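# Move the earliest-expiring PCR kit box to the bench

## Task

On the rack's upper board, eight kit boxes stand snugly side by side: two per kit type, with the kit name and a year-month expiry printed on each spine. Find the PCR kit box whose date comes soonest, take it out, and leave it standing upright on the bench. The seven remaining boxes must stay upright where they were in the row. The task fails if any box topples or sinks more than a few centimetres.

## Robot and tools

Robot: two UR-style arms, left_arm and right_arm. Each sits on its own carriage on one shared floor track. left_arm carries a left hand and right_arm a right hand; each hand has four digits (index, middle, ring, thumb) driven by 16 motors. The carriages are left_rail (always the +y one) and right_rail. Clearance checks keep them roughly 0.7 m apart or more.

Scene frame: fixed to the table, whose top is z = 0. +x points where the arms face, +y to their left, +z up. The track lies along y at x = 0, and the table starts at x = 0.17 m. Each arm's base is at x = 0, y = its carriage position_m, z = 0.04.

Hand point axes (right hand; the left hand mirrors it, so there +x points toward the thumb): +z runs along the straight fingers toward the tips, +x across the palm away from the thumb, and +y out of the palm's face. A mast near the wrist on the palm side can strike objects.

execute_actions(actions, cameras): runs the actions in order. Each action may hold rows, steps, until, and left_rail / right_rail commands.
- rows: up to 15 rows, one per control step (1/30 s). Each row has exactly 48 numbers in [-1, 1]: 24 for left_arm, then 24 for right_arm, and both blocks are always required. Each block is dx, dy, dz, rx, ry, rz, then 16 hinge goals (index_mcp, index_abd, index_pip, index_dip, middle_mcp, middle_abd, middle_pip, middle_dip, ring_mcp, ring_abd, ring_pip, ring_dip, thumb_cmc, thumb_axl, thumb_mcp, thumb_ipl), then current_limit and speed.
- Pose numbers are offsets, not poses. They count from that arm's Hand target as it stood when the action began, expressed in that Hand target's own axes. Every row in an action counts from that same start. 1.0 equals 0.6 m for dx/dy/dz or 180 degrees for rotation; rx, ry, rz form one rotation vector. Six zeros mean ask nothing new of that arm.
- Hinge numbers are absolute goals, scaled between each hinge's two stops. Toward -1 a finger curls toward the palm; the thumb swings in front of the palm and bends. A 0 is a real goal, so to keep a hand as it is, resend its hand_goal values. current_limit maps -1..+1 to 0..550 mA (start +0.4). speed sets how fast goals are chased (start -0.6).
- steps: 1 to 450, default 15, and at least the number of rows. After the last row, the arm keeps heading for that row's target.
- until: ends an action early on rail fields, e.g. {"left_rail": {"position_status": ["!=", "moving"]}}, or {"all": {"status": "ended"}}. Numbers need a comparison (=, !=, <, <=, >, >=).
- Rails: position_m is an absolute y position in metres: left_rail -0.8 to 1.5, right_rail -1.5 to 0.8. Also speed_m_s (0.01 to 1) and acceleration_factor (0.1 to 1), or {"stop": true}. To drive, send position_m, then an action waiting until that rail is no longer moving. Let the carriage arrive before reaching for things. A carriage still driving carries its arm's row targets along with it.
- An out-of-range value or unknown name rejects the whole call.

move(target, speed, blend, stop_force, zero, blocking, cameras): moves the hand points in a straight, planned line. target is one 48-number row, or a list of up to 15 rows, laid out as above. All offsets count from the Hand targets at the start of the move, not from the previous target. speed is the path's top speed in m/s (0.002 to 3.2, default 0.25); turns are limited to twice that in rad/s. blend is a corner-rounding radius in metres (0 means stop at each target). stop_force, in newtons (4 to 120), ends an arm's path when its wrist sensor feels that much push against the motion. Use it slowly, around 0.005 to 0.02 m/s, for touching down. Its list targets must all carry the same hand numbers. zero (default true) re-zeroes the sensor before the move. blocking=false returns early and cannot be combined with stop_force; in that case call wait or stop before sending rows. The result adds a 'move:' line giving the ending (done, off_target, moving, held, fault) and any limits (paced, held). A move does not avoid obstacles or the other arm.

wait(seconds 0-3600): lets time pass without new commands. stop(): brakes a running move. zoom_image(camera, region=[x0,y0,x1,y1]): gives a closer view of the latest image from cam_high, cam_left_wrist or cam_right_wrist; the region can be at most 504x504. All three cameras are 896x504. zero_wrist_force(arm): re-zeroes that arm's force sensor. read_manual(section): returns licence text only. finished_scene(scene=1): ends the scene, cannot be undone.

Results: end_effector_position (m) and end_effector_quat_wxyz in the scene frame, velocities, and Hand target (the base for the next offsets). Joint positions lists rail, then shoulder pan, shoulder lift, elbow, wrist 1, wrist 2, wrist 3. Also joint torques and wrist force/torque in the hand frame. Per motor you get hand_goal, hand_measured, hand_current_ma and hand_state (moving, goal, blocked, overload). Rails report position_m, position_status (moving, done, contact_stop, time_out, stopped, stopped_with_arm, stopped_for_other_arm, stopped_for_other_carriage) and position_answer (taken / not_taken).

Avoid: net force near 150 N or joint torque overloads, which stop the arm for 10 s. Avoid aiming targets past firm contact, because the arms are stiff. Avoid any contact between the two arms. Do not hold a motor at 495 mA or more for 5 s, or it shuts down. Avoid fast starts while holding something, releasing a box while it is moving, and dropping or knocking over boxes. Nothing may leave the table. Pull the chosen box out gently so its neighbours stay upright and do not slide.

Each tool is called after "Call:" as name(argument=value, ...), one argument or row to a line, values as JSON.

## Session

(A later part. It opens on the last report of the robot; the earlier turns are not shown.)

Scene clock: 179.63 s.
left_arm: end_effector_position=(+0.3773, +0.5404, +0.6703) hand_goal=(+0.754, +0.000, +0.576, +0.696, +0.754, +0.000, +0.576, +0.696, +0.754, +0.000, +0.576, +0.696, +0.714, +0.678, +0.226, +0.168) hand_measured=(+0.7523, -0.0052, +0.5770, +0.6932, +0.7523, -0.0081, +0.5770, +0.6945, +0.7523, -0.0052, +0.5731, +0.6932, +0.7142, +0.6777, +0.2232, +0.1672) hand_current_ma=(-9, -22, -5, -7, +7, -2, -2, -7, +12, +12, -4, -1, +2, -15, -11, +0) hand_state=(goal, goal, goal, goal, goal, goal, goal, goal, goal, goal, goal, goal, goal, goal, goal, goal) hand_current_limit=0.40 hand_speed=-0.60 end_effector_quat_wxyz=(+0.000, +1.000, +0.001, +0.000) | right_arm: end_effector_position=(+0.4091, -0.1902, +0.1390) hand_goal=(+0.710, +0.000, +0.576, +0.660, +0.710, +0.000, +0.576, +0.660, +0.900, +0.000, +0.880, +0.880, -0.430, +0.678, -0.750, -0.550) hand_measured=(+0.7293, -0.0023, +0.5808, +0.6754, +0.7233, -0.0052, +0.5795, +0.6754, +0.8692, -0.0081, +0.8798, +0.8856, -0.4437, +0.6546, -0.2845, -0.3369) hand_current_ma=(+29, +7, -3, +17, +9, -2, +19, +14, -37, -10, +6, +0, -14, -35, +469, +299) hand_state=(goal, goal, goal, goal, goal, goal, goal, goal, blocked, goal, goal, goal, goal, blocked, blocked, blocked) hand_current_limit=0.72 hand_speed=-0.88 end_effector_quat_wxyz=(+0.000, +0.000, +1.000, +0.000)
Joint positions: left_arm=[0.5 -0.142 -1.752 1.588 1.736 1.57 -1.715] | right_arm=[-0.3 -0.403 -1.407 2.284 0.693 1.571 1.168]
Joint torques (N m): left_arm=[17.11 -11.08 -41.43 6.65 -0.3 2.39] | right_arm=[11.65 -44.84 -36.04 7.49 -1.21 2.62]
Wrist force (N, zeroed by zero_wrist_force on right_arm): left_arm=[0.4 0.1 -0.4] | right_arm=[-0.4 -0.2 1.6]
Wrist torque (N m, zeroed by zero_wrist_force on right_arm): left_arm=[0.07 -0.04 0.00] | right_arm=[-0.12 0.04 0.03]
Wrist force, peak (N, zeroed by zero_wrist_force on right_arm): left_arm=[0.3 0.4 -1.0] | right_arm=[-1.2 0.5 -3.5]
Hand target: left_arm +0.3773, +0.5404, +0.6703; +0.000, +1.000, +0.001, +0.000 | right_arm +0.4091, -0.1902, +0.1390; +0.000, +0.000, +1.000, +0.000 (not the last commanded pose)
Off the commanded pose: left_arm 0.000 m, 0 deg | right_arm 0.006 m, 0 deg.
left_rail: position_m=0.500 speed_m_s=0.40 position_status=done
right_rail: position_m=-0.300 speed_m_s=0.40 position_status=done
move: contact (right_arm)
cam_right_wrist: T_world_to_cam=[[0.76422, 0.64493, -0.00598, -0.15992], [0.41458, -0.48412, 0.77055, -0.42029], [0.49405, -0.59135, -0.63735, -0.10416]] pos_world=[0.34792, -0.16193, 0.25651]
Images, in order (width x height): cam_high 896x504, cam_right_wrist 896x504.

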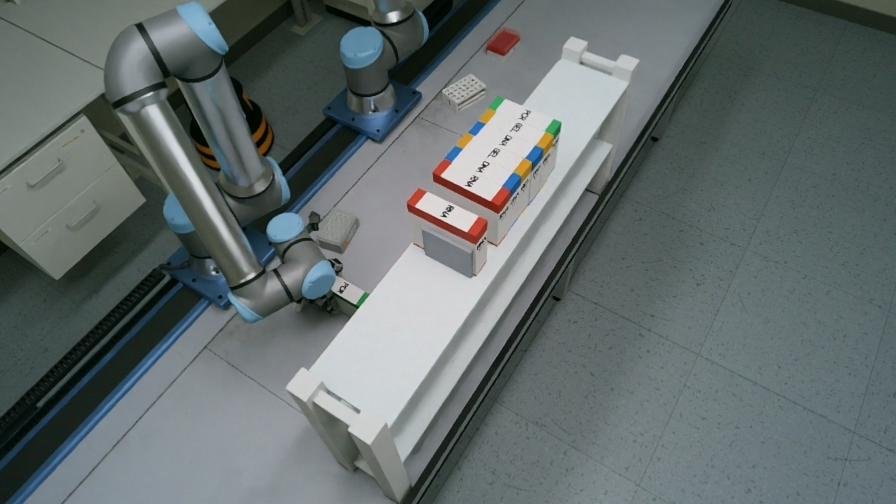

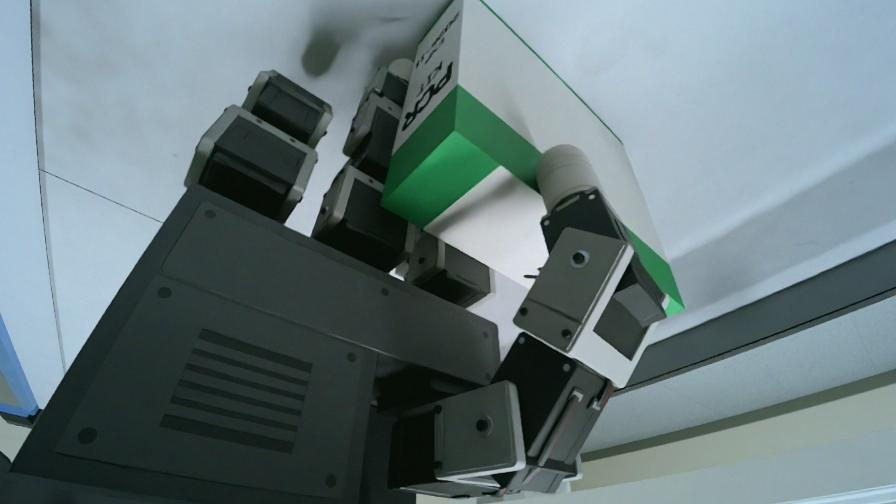

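Call:
move(
  target=[0,0,0,0,0,0,0.754,0,0.576,0.696,0.754,0,0.576,0.696,0.754,0,0.576,0.696,0.714,0.678,0.226,0.168,0.4,-0.6,0,0,0.0025,0,0,0,0.71,0,0.576,0.66,0.71,0,0.576,0.66,0.9,0,0.88,0.88,-0.43,0.678,-0.75,-0.55,0.72,-0.88],
  cameras=[],
  speed=0.01,
)

Scene clock: 181.10 s.
left_arm: end_effector_position=(+0.3773, +0.5404, +0.6703) hand_goal=(+0.754, +0.000, +0.576, +0.696, +0.754, +0.000, +0.576, +0.696, +0.754, +0.000, +0.576, +0.696, +0.714, +0.678, +0.226, +0.168) hand_measured=(+0.7535, -0.0066, +0.5770, +0.6945, +0.7523, -0.0066, +0.5757, +0.6945, +0.7535, -0.0052, +0.5744, +0.6932, +0.7142, +0.6777, +0.2222, +0.1681) hand_current_ma=(-7, -14, +1, -7, -8, +1, -3, -12, +7, -3, -5, -11, +9, -8, -9, -1) hand_state=(goal, goal, goal, goal, goal, goal, goal, goal, goal, goal, goal, goal, goal, goal, goal, goal) hand_current_limit=0.40 hand_speed=-0.60 end_effector_quat_wxyz=(+0.000, +1.000, +0.001, +0.000) | right_arm: end_effector_position=(+0.4092, -0.1903, +0.1376) hand_goal=(+0.710, +0.000, +0.576, +0.660, +0.710, +0.000, +0.576, +0.660, +0.900, +0.000, +0.880, +0.880, -0.430, +0.678, -0.750, -0.550) hand_measured=(+0.7269, -0.0023, +0.5808, +0.6754, +0.7221, -0.0008, +0.5795, +0.6754, +0.8692, -0.0081, +0.8798, +0.8869, -0.4437, +0.6525, -0.2835, -0.3388) hand_current_ma=(+26, +1, -4, +18, +8, +5, +14, +16, -39, -12, +6, -1, -9, -35, +474, +287) hand_state=(goal, goal, goal, goal, goal, goal, goal, goal, blocked, goal, goal, goal, goal, blocked, blocked, blocked) hand_current_limit=0.72 hand_speed=-0.88 end_effector_quat_wxyz=(+0.000, +0.000, +1.000, +0.000)
Joint positions: left_arm=[0.5 -0.142 -1.752 1.588 1.736 1.57 -1.715] | right_arm=[-0.3 -0.403 -1.404 2.285 0.689 1.571 1.168]
Joint torques (N m): left_arm=[17.42 -10.52 -40.87 6.54 -0.26 2.35] | right_arm=[10.62 -22.14 -13.45 0.05 1.8 2.6]
Wrist force (N, zeroed by zero_wrist_force on right_arm): left_arm=[0.3 0.5 -0.4] | right_arm=[-1.1 1.0 -4.7]
Wrist torque (N m, zeroed by zero_wrist_force on right_arm): left_arm=[0.11 -0.02 -0.02] | right_arm=[0.12 -0.11 0.02]
Wrist force, peak (N, zeroed by zero_wrist_force on right_arm): left_arm=[0.6 0.5 -0.7] | right_arm=[-0.1 0.6 -5.1]
Hand target: left_arm +0.3773, +0.5404, +0.6703; +0.000, +1.000, +0.001, +0.000 | right_arm +0.4091, -0.1902, +0.1375; +0.000, +0.000, +1.000, +0.000
Off the commanded pose: left_arm 0.000 m, 0 deg | right_arm 0.000 m, 0 deg.
left_rail: position_m=0.500 speed_m_s=0.40 position_status=done
right_rail: position_m=-0.300 speed_m_s=0.40 position_status=done
move: done

Call:
execute_actions(
  actions=[
    {"rows":[[0,0,0,0,0,0,0.754,0,0.576,0.696,0.754,0,0.576,0.696,0.754,0,0.576,0.696,0.714,0.678,0.226,0.168,0.4,-0.6,0,0,0,0,0,0,0.735,0,0.58,0.68,0.73,0,0.58,0.68,0.9,0,0.88,0.88,-0.43,0.678,-0.33,-0.35,0.6,-0.92]],"steps":60},
    {"rows":[[0,0,0,0,0,0,0.754,0,0.576,0.696,0.754,0,0.576,0.696,0.754,0,0.576,0.696,0.714,0.678,0.226,0.168,0.4,-0.6,0,0,0,0,0,0,0.745,0,0.58,0.69,0.745,0,0.58,0.69,0.9,0,0.88,0.88,-0.43,0.678,-0.15,-0.3,0.4,-0.95]],"steps":60},
    {"rows":[[0,0,0,0,0,0,0.754,0,0.576,0.696,0.754,0,0.576,0.696,0.754,0,0.576,0.696,0.714,0.678,0.226,0.168,0.4,-0.6,0,0,0,0,0,0,0.745,0,0.58,0.69,0.745,0,0.58,0.69,0.9,0,0.88,0.88,-0.43,0.678,0.1,-0.2,0.4,-0.9]],"steps":45},
  ],
  cameras=["cam_high","cam_right_wrist"],
)

Call:
zoom_image(
  camera="cam_high",
  region=[240, 180, 440, 340],
)

Scene clock: 188.50 s.
left_arm: end_effector_position=(+0.3773, +0.5404, +0.6703) hand_goal=(+0.754, +0.000, +0.576, +0.696, +0.754, +0.000, +0.576, +0.696, +0.754, +0.000, +0.576, +0.696, +0.714, +0.678, +0.226, +0.168) hand_measured=(+0.7523, -0.0052, +0.5757, +0.6932, +0.7511, -0.0066, +0.5770, +0.6945, +0.7523, -0.0052, +0.5744, +0.6920, +0.7142, +0.6777, +0.2232, +0.1681) hand_current_ma=(-17, -15, -7, -1, -1, -13, -3, -16, +18, -1, -1, +2, +5, +6, +2, -13) hand_state=(goal, goal, goal, goal, goal, goal, goal, goal, goal, goal, goal, goal, goal, goal, goal, goal) hand_current_limit=0.40 hand_speed=-0.60 end_effector_quat_wxyz=(+0.000, +1.000, +0.001, +0.000) | right_arm: end_effector_position=(+0.4091, -0.1902, +0.1375) hand_goal=(+0.746, +0.000, +0.580, +0.690, +0.746, +0.000, +0.580, +0.690, +0.900, +0.000, +0.880, +0.880, -0.430, +0.678, +0.100, -0.200) hand_measured=(+0.7245, -0.0023, +0.5795, +0.6754, +0.7233, +0.0007, +0.5795, +0.6741, +0.8692, -0.0081, +0.8798, +0.8869, -0.4437, +0.6672, +0.0520, -0.2140) hand_current_ma=(-20, +6, -4, -5, -28, +6, +14, -15, -36, -8, +13, +4, -20, -14, -62, -28) hand_state=(blocked, goal, goal, goal, blocked, goal, goal, goal, blocked, goal, goal, goal, goal, goal, blocked, goal) hand_current_limit=0.40 hand_speed=-0.90 end_effector_quat_wxyz=(+0.000, +0.000, +1.000, +0.000)
Joint positions: left_arm=[0.5 -0.142 -1.752 1.588 1.736 1.57 -1.715] | right_arm=[-0.3 -0.403 -1.404 2.285 0.689 1.571 1.168]
Joint torques (N m): left_arm=[17.87 -10.5 -40.94 6.47 -0.26 2.37] | right_arm=[10.55 -36.81 -28.08 4.01 4.26 2.47]
Wrist force (N, zeroed by zero_wrist_force on right_arm): left_arm=[0.2 0.2 -0.6] | right_arm=[-0.2 -0.7 0.1]
Wrist torque (N m, zeroed by zero_wrist_force on right_arm): left_arm=[0.10 -0.02 -0.02] | right_arm=[-0.08 -0.04 0.05]
Wrist force, peak (N, zeroed by zero_wrist_force on right_arm): left_arm=[0.8 0.5 -0.6] | right_arm=[-0.8 0.8 -5.2]
Hand target: left_arm +0.3773, +0.5404, +0.6703; +0.000, +1.000, +0.001, +0.000 | right_arm +0.4091, -0.1902, +0.1375; +0.000, +0.000, +1.000, +0.000
Off the commanded pose: left_arm 0.000 m, 0 deg | right_arm 0.000 m, 0 deg.
left_rail: position_m=0.500 speed_m_s=0.40 position_status=done
right_rail: position_m=-0.300 speed_m_s=0.40 position_status=done
cam_right_wrist: T_world_to_cam=[[0.76419, 0.64497, -0.00604, -0.1599], [0.41464, -0.48407, 0.77055, -0.41915], [0.49405, -0.59135, -0.63735, -0.10512]] pos_world=[0.34792, -0.16193, 0.25501]

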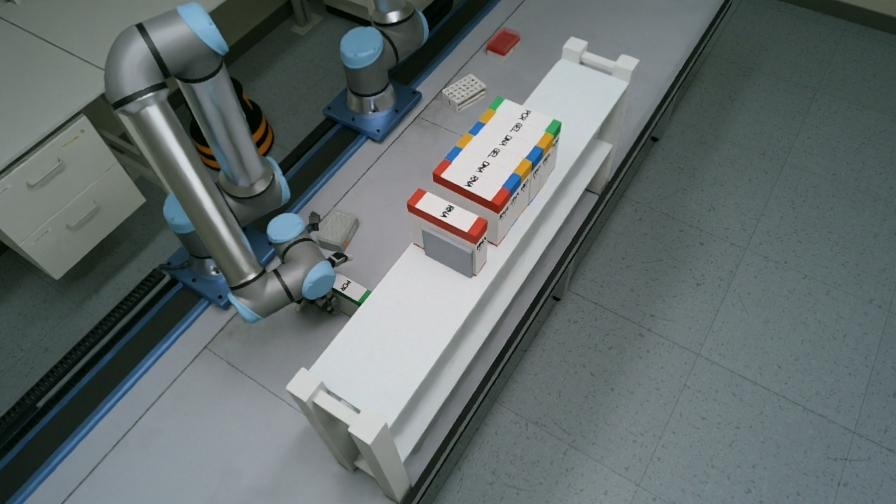

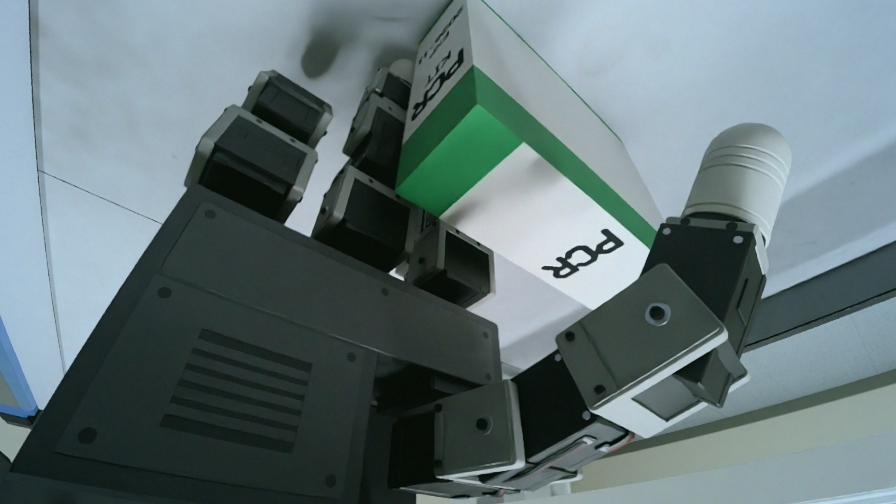

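Scaled by 2.520 from the camera's image (finer frame: 1280x720).

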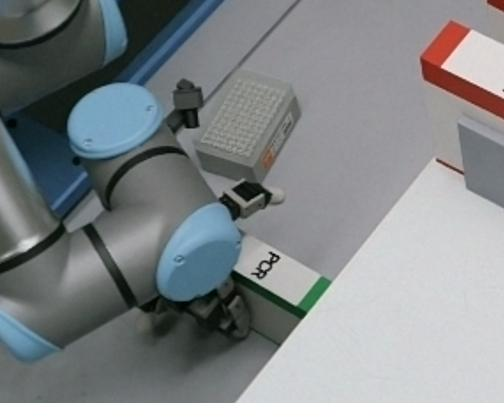

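Call:
execute_actions(
  actions=[
    {"rows":[[0,0,0,0,0,0,0.754,0,0.576,0.696,0.754,0,0.576,0.696,0.754,0,0.576,0.696,0.714,0.678,0.226,0.168,0.4,-0.6,0,0,0,0,0,0,0.745,0,0.58,0.69,0.745,0,0.58,0.69,0.9,0,0.88,0.88,-0.43,0.678,0.226,0.168,0.4,-0.8]],"steps":45},
  ],
)

Call:
move(
  target=[
    [0,0,0,0,0,0,0.754,0,0.576,0.696,0.754,0,0.576,0.696,0.754,0,0.576,0.696,0.714,0.678,0.226,0.168,0.4,-0.6,0,-0.02,0,0,0,0,0.745,0,0.58,0.69,0.745,0,0.58,0.69,0.9,0,0.88,0.88,-0.43,0.678,0.226,0.168,0.4,-0.8],
    [0,0,0,0,0,0,0.754,0,0.576,0.696,0.754,0,0.576,0.696,0.754,0,0.576,0.696,0.714,0.678,0.226,0.168,0.4,-0.6,0,-0.02,-0.35,0,0,0,0.745,0,0.58,0.69,0.745,0,0.58,0.69,0.9,0,0.88,0.88,-0.43,0.678,0.226,0.168,0.4,-0.8],
  ],
  cameras=["cam_high","cam_right_wrist"],
  speed=[0.03,0.08],
)

Call:
zoom_image(
  camera="cam_high",
  region=[280, 80, 580, 340],
)

Scene clock: 191.40 s.
left_arm: end_effector_position=(+0.3773, +0.5404, +0.6703) hand_goal=(+0.754, +0.000, +0.576, +0.696, +0.754, +0.000, +0.576, +0.696, +0.754, +0.000, +0.576, +0.696, +0.714, +0.678, +0.226, +0.168) hand_measured=(+0.7535, -0.0066, +0.5770, +0.6945, +0.7523, -0.0066, +0.5770, +0.6945, +0.7535, -0.0066, +0.5744, +0.6920, +0.7142, +0.6777, +0.2232, +0.1681) hand_current_ma=(-9, -16, -1, +4, -4, +1, +5, -2, +1, -4, -1, +5, +9, +3, +0, +4) hand_state=(goal, goal, goal, goal, goal, goal, goal, goal, goal, goal, goal, goal, goal, goal, goal, goal) hand_current_limit=0.40 hand_speed=-0.60 end_effector_quat_wxyz=(+0.000, +1.000, +0.001, +0.000) | right_arm: end_effector_position=(+0.4091, -0.1902, +0.1375) hand_goal=(+0.746, +0.000, +0.580, +0.690, +0.746, +0.000, +0.580, +0.690, +0.900, +0.000, +0.880, +0.880, -0.430, +0.678, +0.226, +0.168) hand_measured=(+0.7257, -0.0023, +0.5808, +0.6767, +0.7233, -0.0008, +0.5795, +0.6754, +0.8692, -0.0081, +0.8798, +0.8869, -0.4437, +0.6672, +0.1777, +0.1500) hand_current_ma=(-14, +6, -6, -9, -28, -2, +14, -21, -35, -9, +8, +1, -8, -16, -64, -28) hand_state=(blocked, goal, goal, goal, blocked, goal, goal, goal, blocked, goal, goal, goal, goal, goal, blocked, goal) hand_current_limit=0.40 hand_speed=-0.80 end_effector_quat_wxyz=(+0.000, +0.000, +1.000, +0.000)
Joint positions: left_arm=[0.5 -0.142 -1.752 1.588 1.736 1.57 -1.715] | right_arm=[-0.3 -0.403 -1.404 2.285 0.689 1.571 1.168]
Joint torques (N m): left_arm=[17.62 -11.15 -40.93 6.53 -0.48 2.28] | right_arm=[11.37 -35.42 -34.72 5.61 3.97 2.37]
Wrist force (N, zeroed by zero_wrist_force on right_arm): left_arm=[0.1 0.1 -0.4] | right_arm=[-0.2 -0.4 0.3]
Wrist torque (N m, zeroed by zero_wrist_force on right_arm): left_arm=[0.06 0.00 -0.03] | right_arm=[-0.06 -0.04 0.06]
Wrist force, peak (N, zeroed by zero_wrist_force on right_arm): left_arm=[0.2 0.3 -1.0] | right_arm=[-0.5 -0.7 0.2]
Hand target: left_arm +0.3773, +0.5404, +0.6703; +0.000, +1.000, +0.001, +0.000 | right_arm +0.4091, -0.1902, +0.1375; +0.000, +0.000, +1.000, +0.000
Off the commanded pose: left_arm 0.000 m, 0 deg | right_arm 0.000 m, 0 deg.
left_rail: position_m=0.500 speed_m_s=0.40 position_status=done
right_rail: position_m=-0.300 speed_m_s=0.40 position_status=done

Scene clock: 195.30 s.
left_arm: end_effector_position=(+0.3773, +0.5404, +0.6703) hand_goal=(+0.754, +0.000, +0.576, +0.696, +0.754, +0.000, +0.576, +0.696, +0.754, +0.000, +0.576, +0.696, +0.714, +0.678, +0.226, +0.168) hand_measured=(+0.7523, -0.0066, +0.5770, +0.6945, +0.7523, -0.0081, +0.5770, +0.6945, +0.7535, -0.0066, +0.5744, +0.6932, +0.7142, +0.6777, +0.2222, +0.1681) hand_current_ma=(-5, -5, -4, +0, +5, -12, +5, -4, +3, +11, -1, -7, +5, +0, -7, -6) hand_state=(goal, goal, goal, goal, goal, goal, goal, goal, goal, goal, goal, goal, goal, goal, goal, goal) hand_current_limit=0.40 hand_speed=-0.60 end_effector_quat_wxyz=(+0.000, +1.000, +0.001, +0.000) | right_arm: end_effector_position=(+0.4090, -0.2022, +0.3473) hand_goal=(+0.746, +0.000, +0.580, +0.690, +0.746, +0.000, +0.580, +0.690, +0.900, +0.000, +0.880, +0.880, -0.430, +0.678, +0.226, +0.168) hand_measured=(+0.7257, -0.0008, +0.5795, +0.6754, +0.7233, -0.0008, +0.5795, +0.6754, +0.8692, -0.0081, +0.8798, +0.8869, -0.4424, +0.6672, +0.1767, +0.1510) hand_current_ma=(-16, +4, -8, -11, -30, +9, +12, -17, -33, -6, +8, +0, -13, -17, -65, -34) hand_state=(blocked, goal, goal, goal, blocked, goal, goal, goal, blocked, goal, goal, goal, goal, goal, blocked, goal) hand_current_limit=0.40 hand_speed=-0.80 end_effector_quat_wxyz=(+0.000, +0.000, +1.000, +0.000)
Joint positions: left_arm=[0.5 -0.142 -1.752 1.588 1.736 1.57 -1.715] | right_arm=[-0.3 -0.434 -1.661 2.089 1.143 1.571 1.136]
Joint torques (N m): left_arm=[17.78 -10.81 -41.2 6.81 -0.61 2.29] | right_arm=[-15.53 -34.98 -45.81 7.52 0.74 -3.41]
Wrist force (N, zeroed by zero_wrist_force on right_arm): left_arm=[-0.1 0.5 -0.3] | right_arm=[0.2 -0.1 0.6]
Wrist torque (N m, zeroed by zero_wrist_force on right_arm): left_arm=[0.10 0.03 -0.05] | right_arm=[-0.07 -0.03 0.11]
Wrist force, peak (N, zeroed by zero_wrist_force on right_arm): left_arm=[0.7 0.3 -0.9] | right_arm=[0.1 -0.7 0.8]
Hand target: left_arm +0.3773, +0.5404, +0.6703; +0.000, +1.000, +0.001, +0.000 | right_arm +0.4090, -0.2022, +0.3475; +0.000, +0.000, +1.000, +0.000
Off the commanded pose: left_arm 0.000 m, 0 deg | right_arm 0.000 m, 0 deg.
left_rail: position_m=0.500 speed_m_s=0.40 position_status=done
right_rail: position_m=-0.300 speed_m_s=0.40 position_status=done
move: done
cam_right_wrist: T_world_to_cam=[[0.76418, 0.64498, -0.00584, -0.15089], [0.41454, -0.48417, 0.77054, -0.58654], [0.49416, -0.59126, -0.63736, 0.02171]] pos_world=[0.34772, -0.17383, 0.46491]

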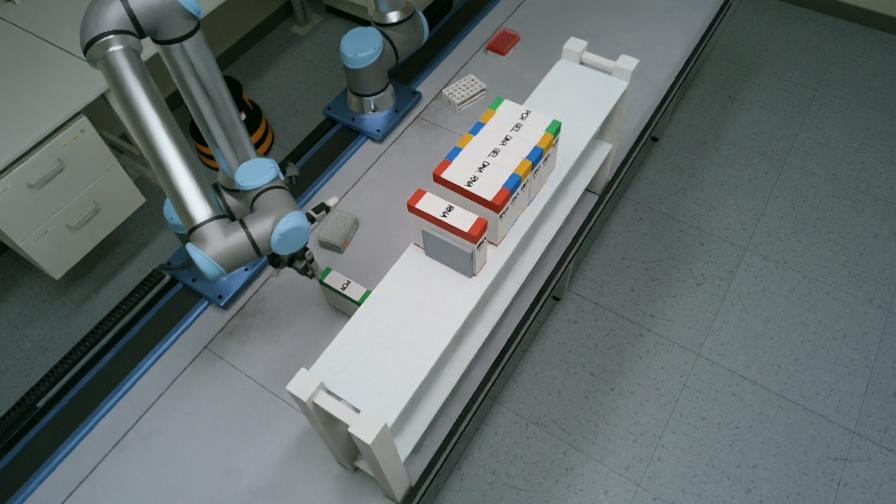

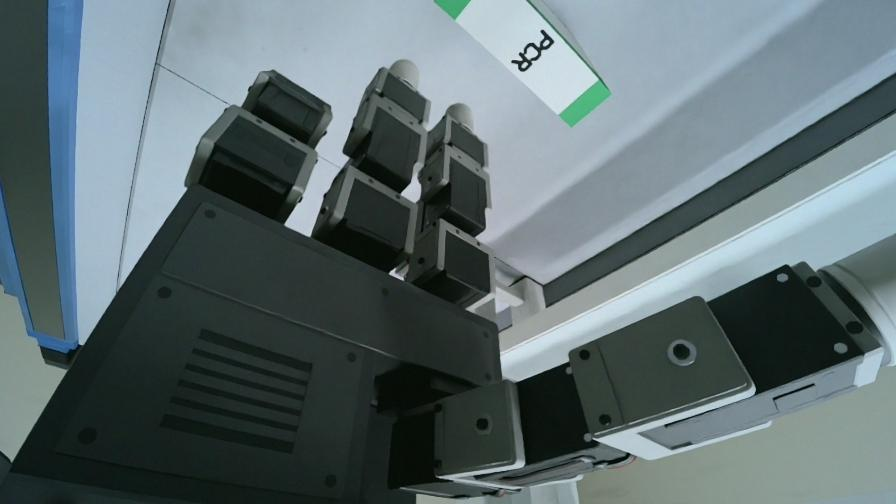

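Scaled by 1.680 from the camera's image (finer frame: 1280x720).

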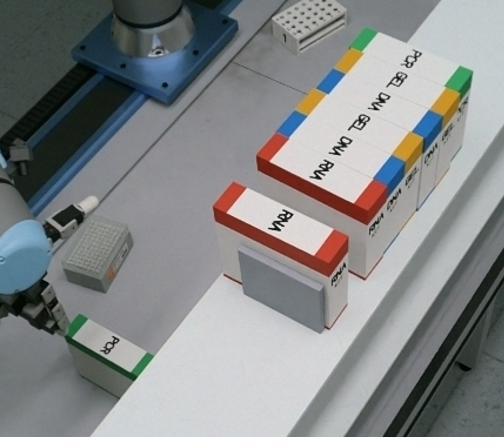

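Call:
zoom_image(
  camera="cam_high",
  region=[400, 80, 580, 280],
)

Call:
zoom_image(
  camera="cam_high",
  region=[300, 240, 400, 330],
)

Scaled by 2.520 from the camera's image (finer frame: 1280x720).

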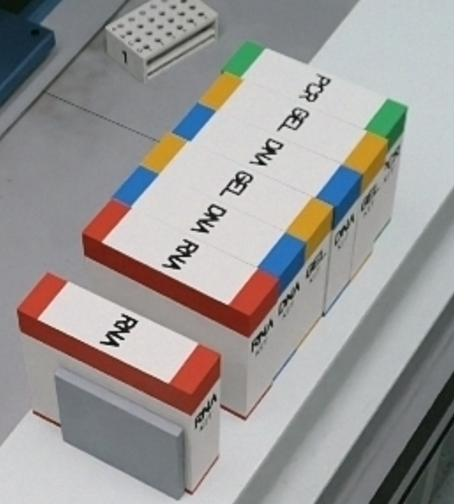

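Scaled by 5.040 from the camera's image (finer frame: 1280x720).

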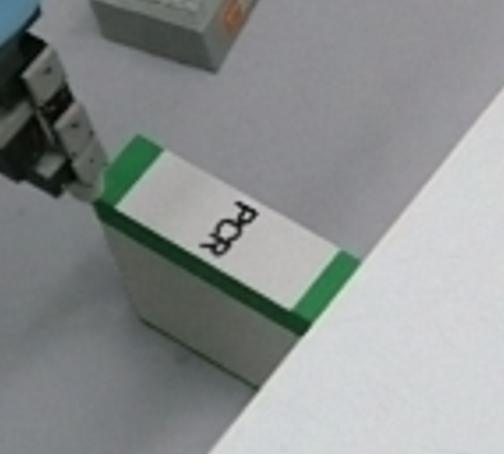

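Call:
finished_scene(
)

The scene is finished: the task was done.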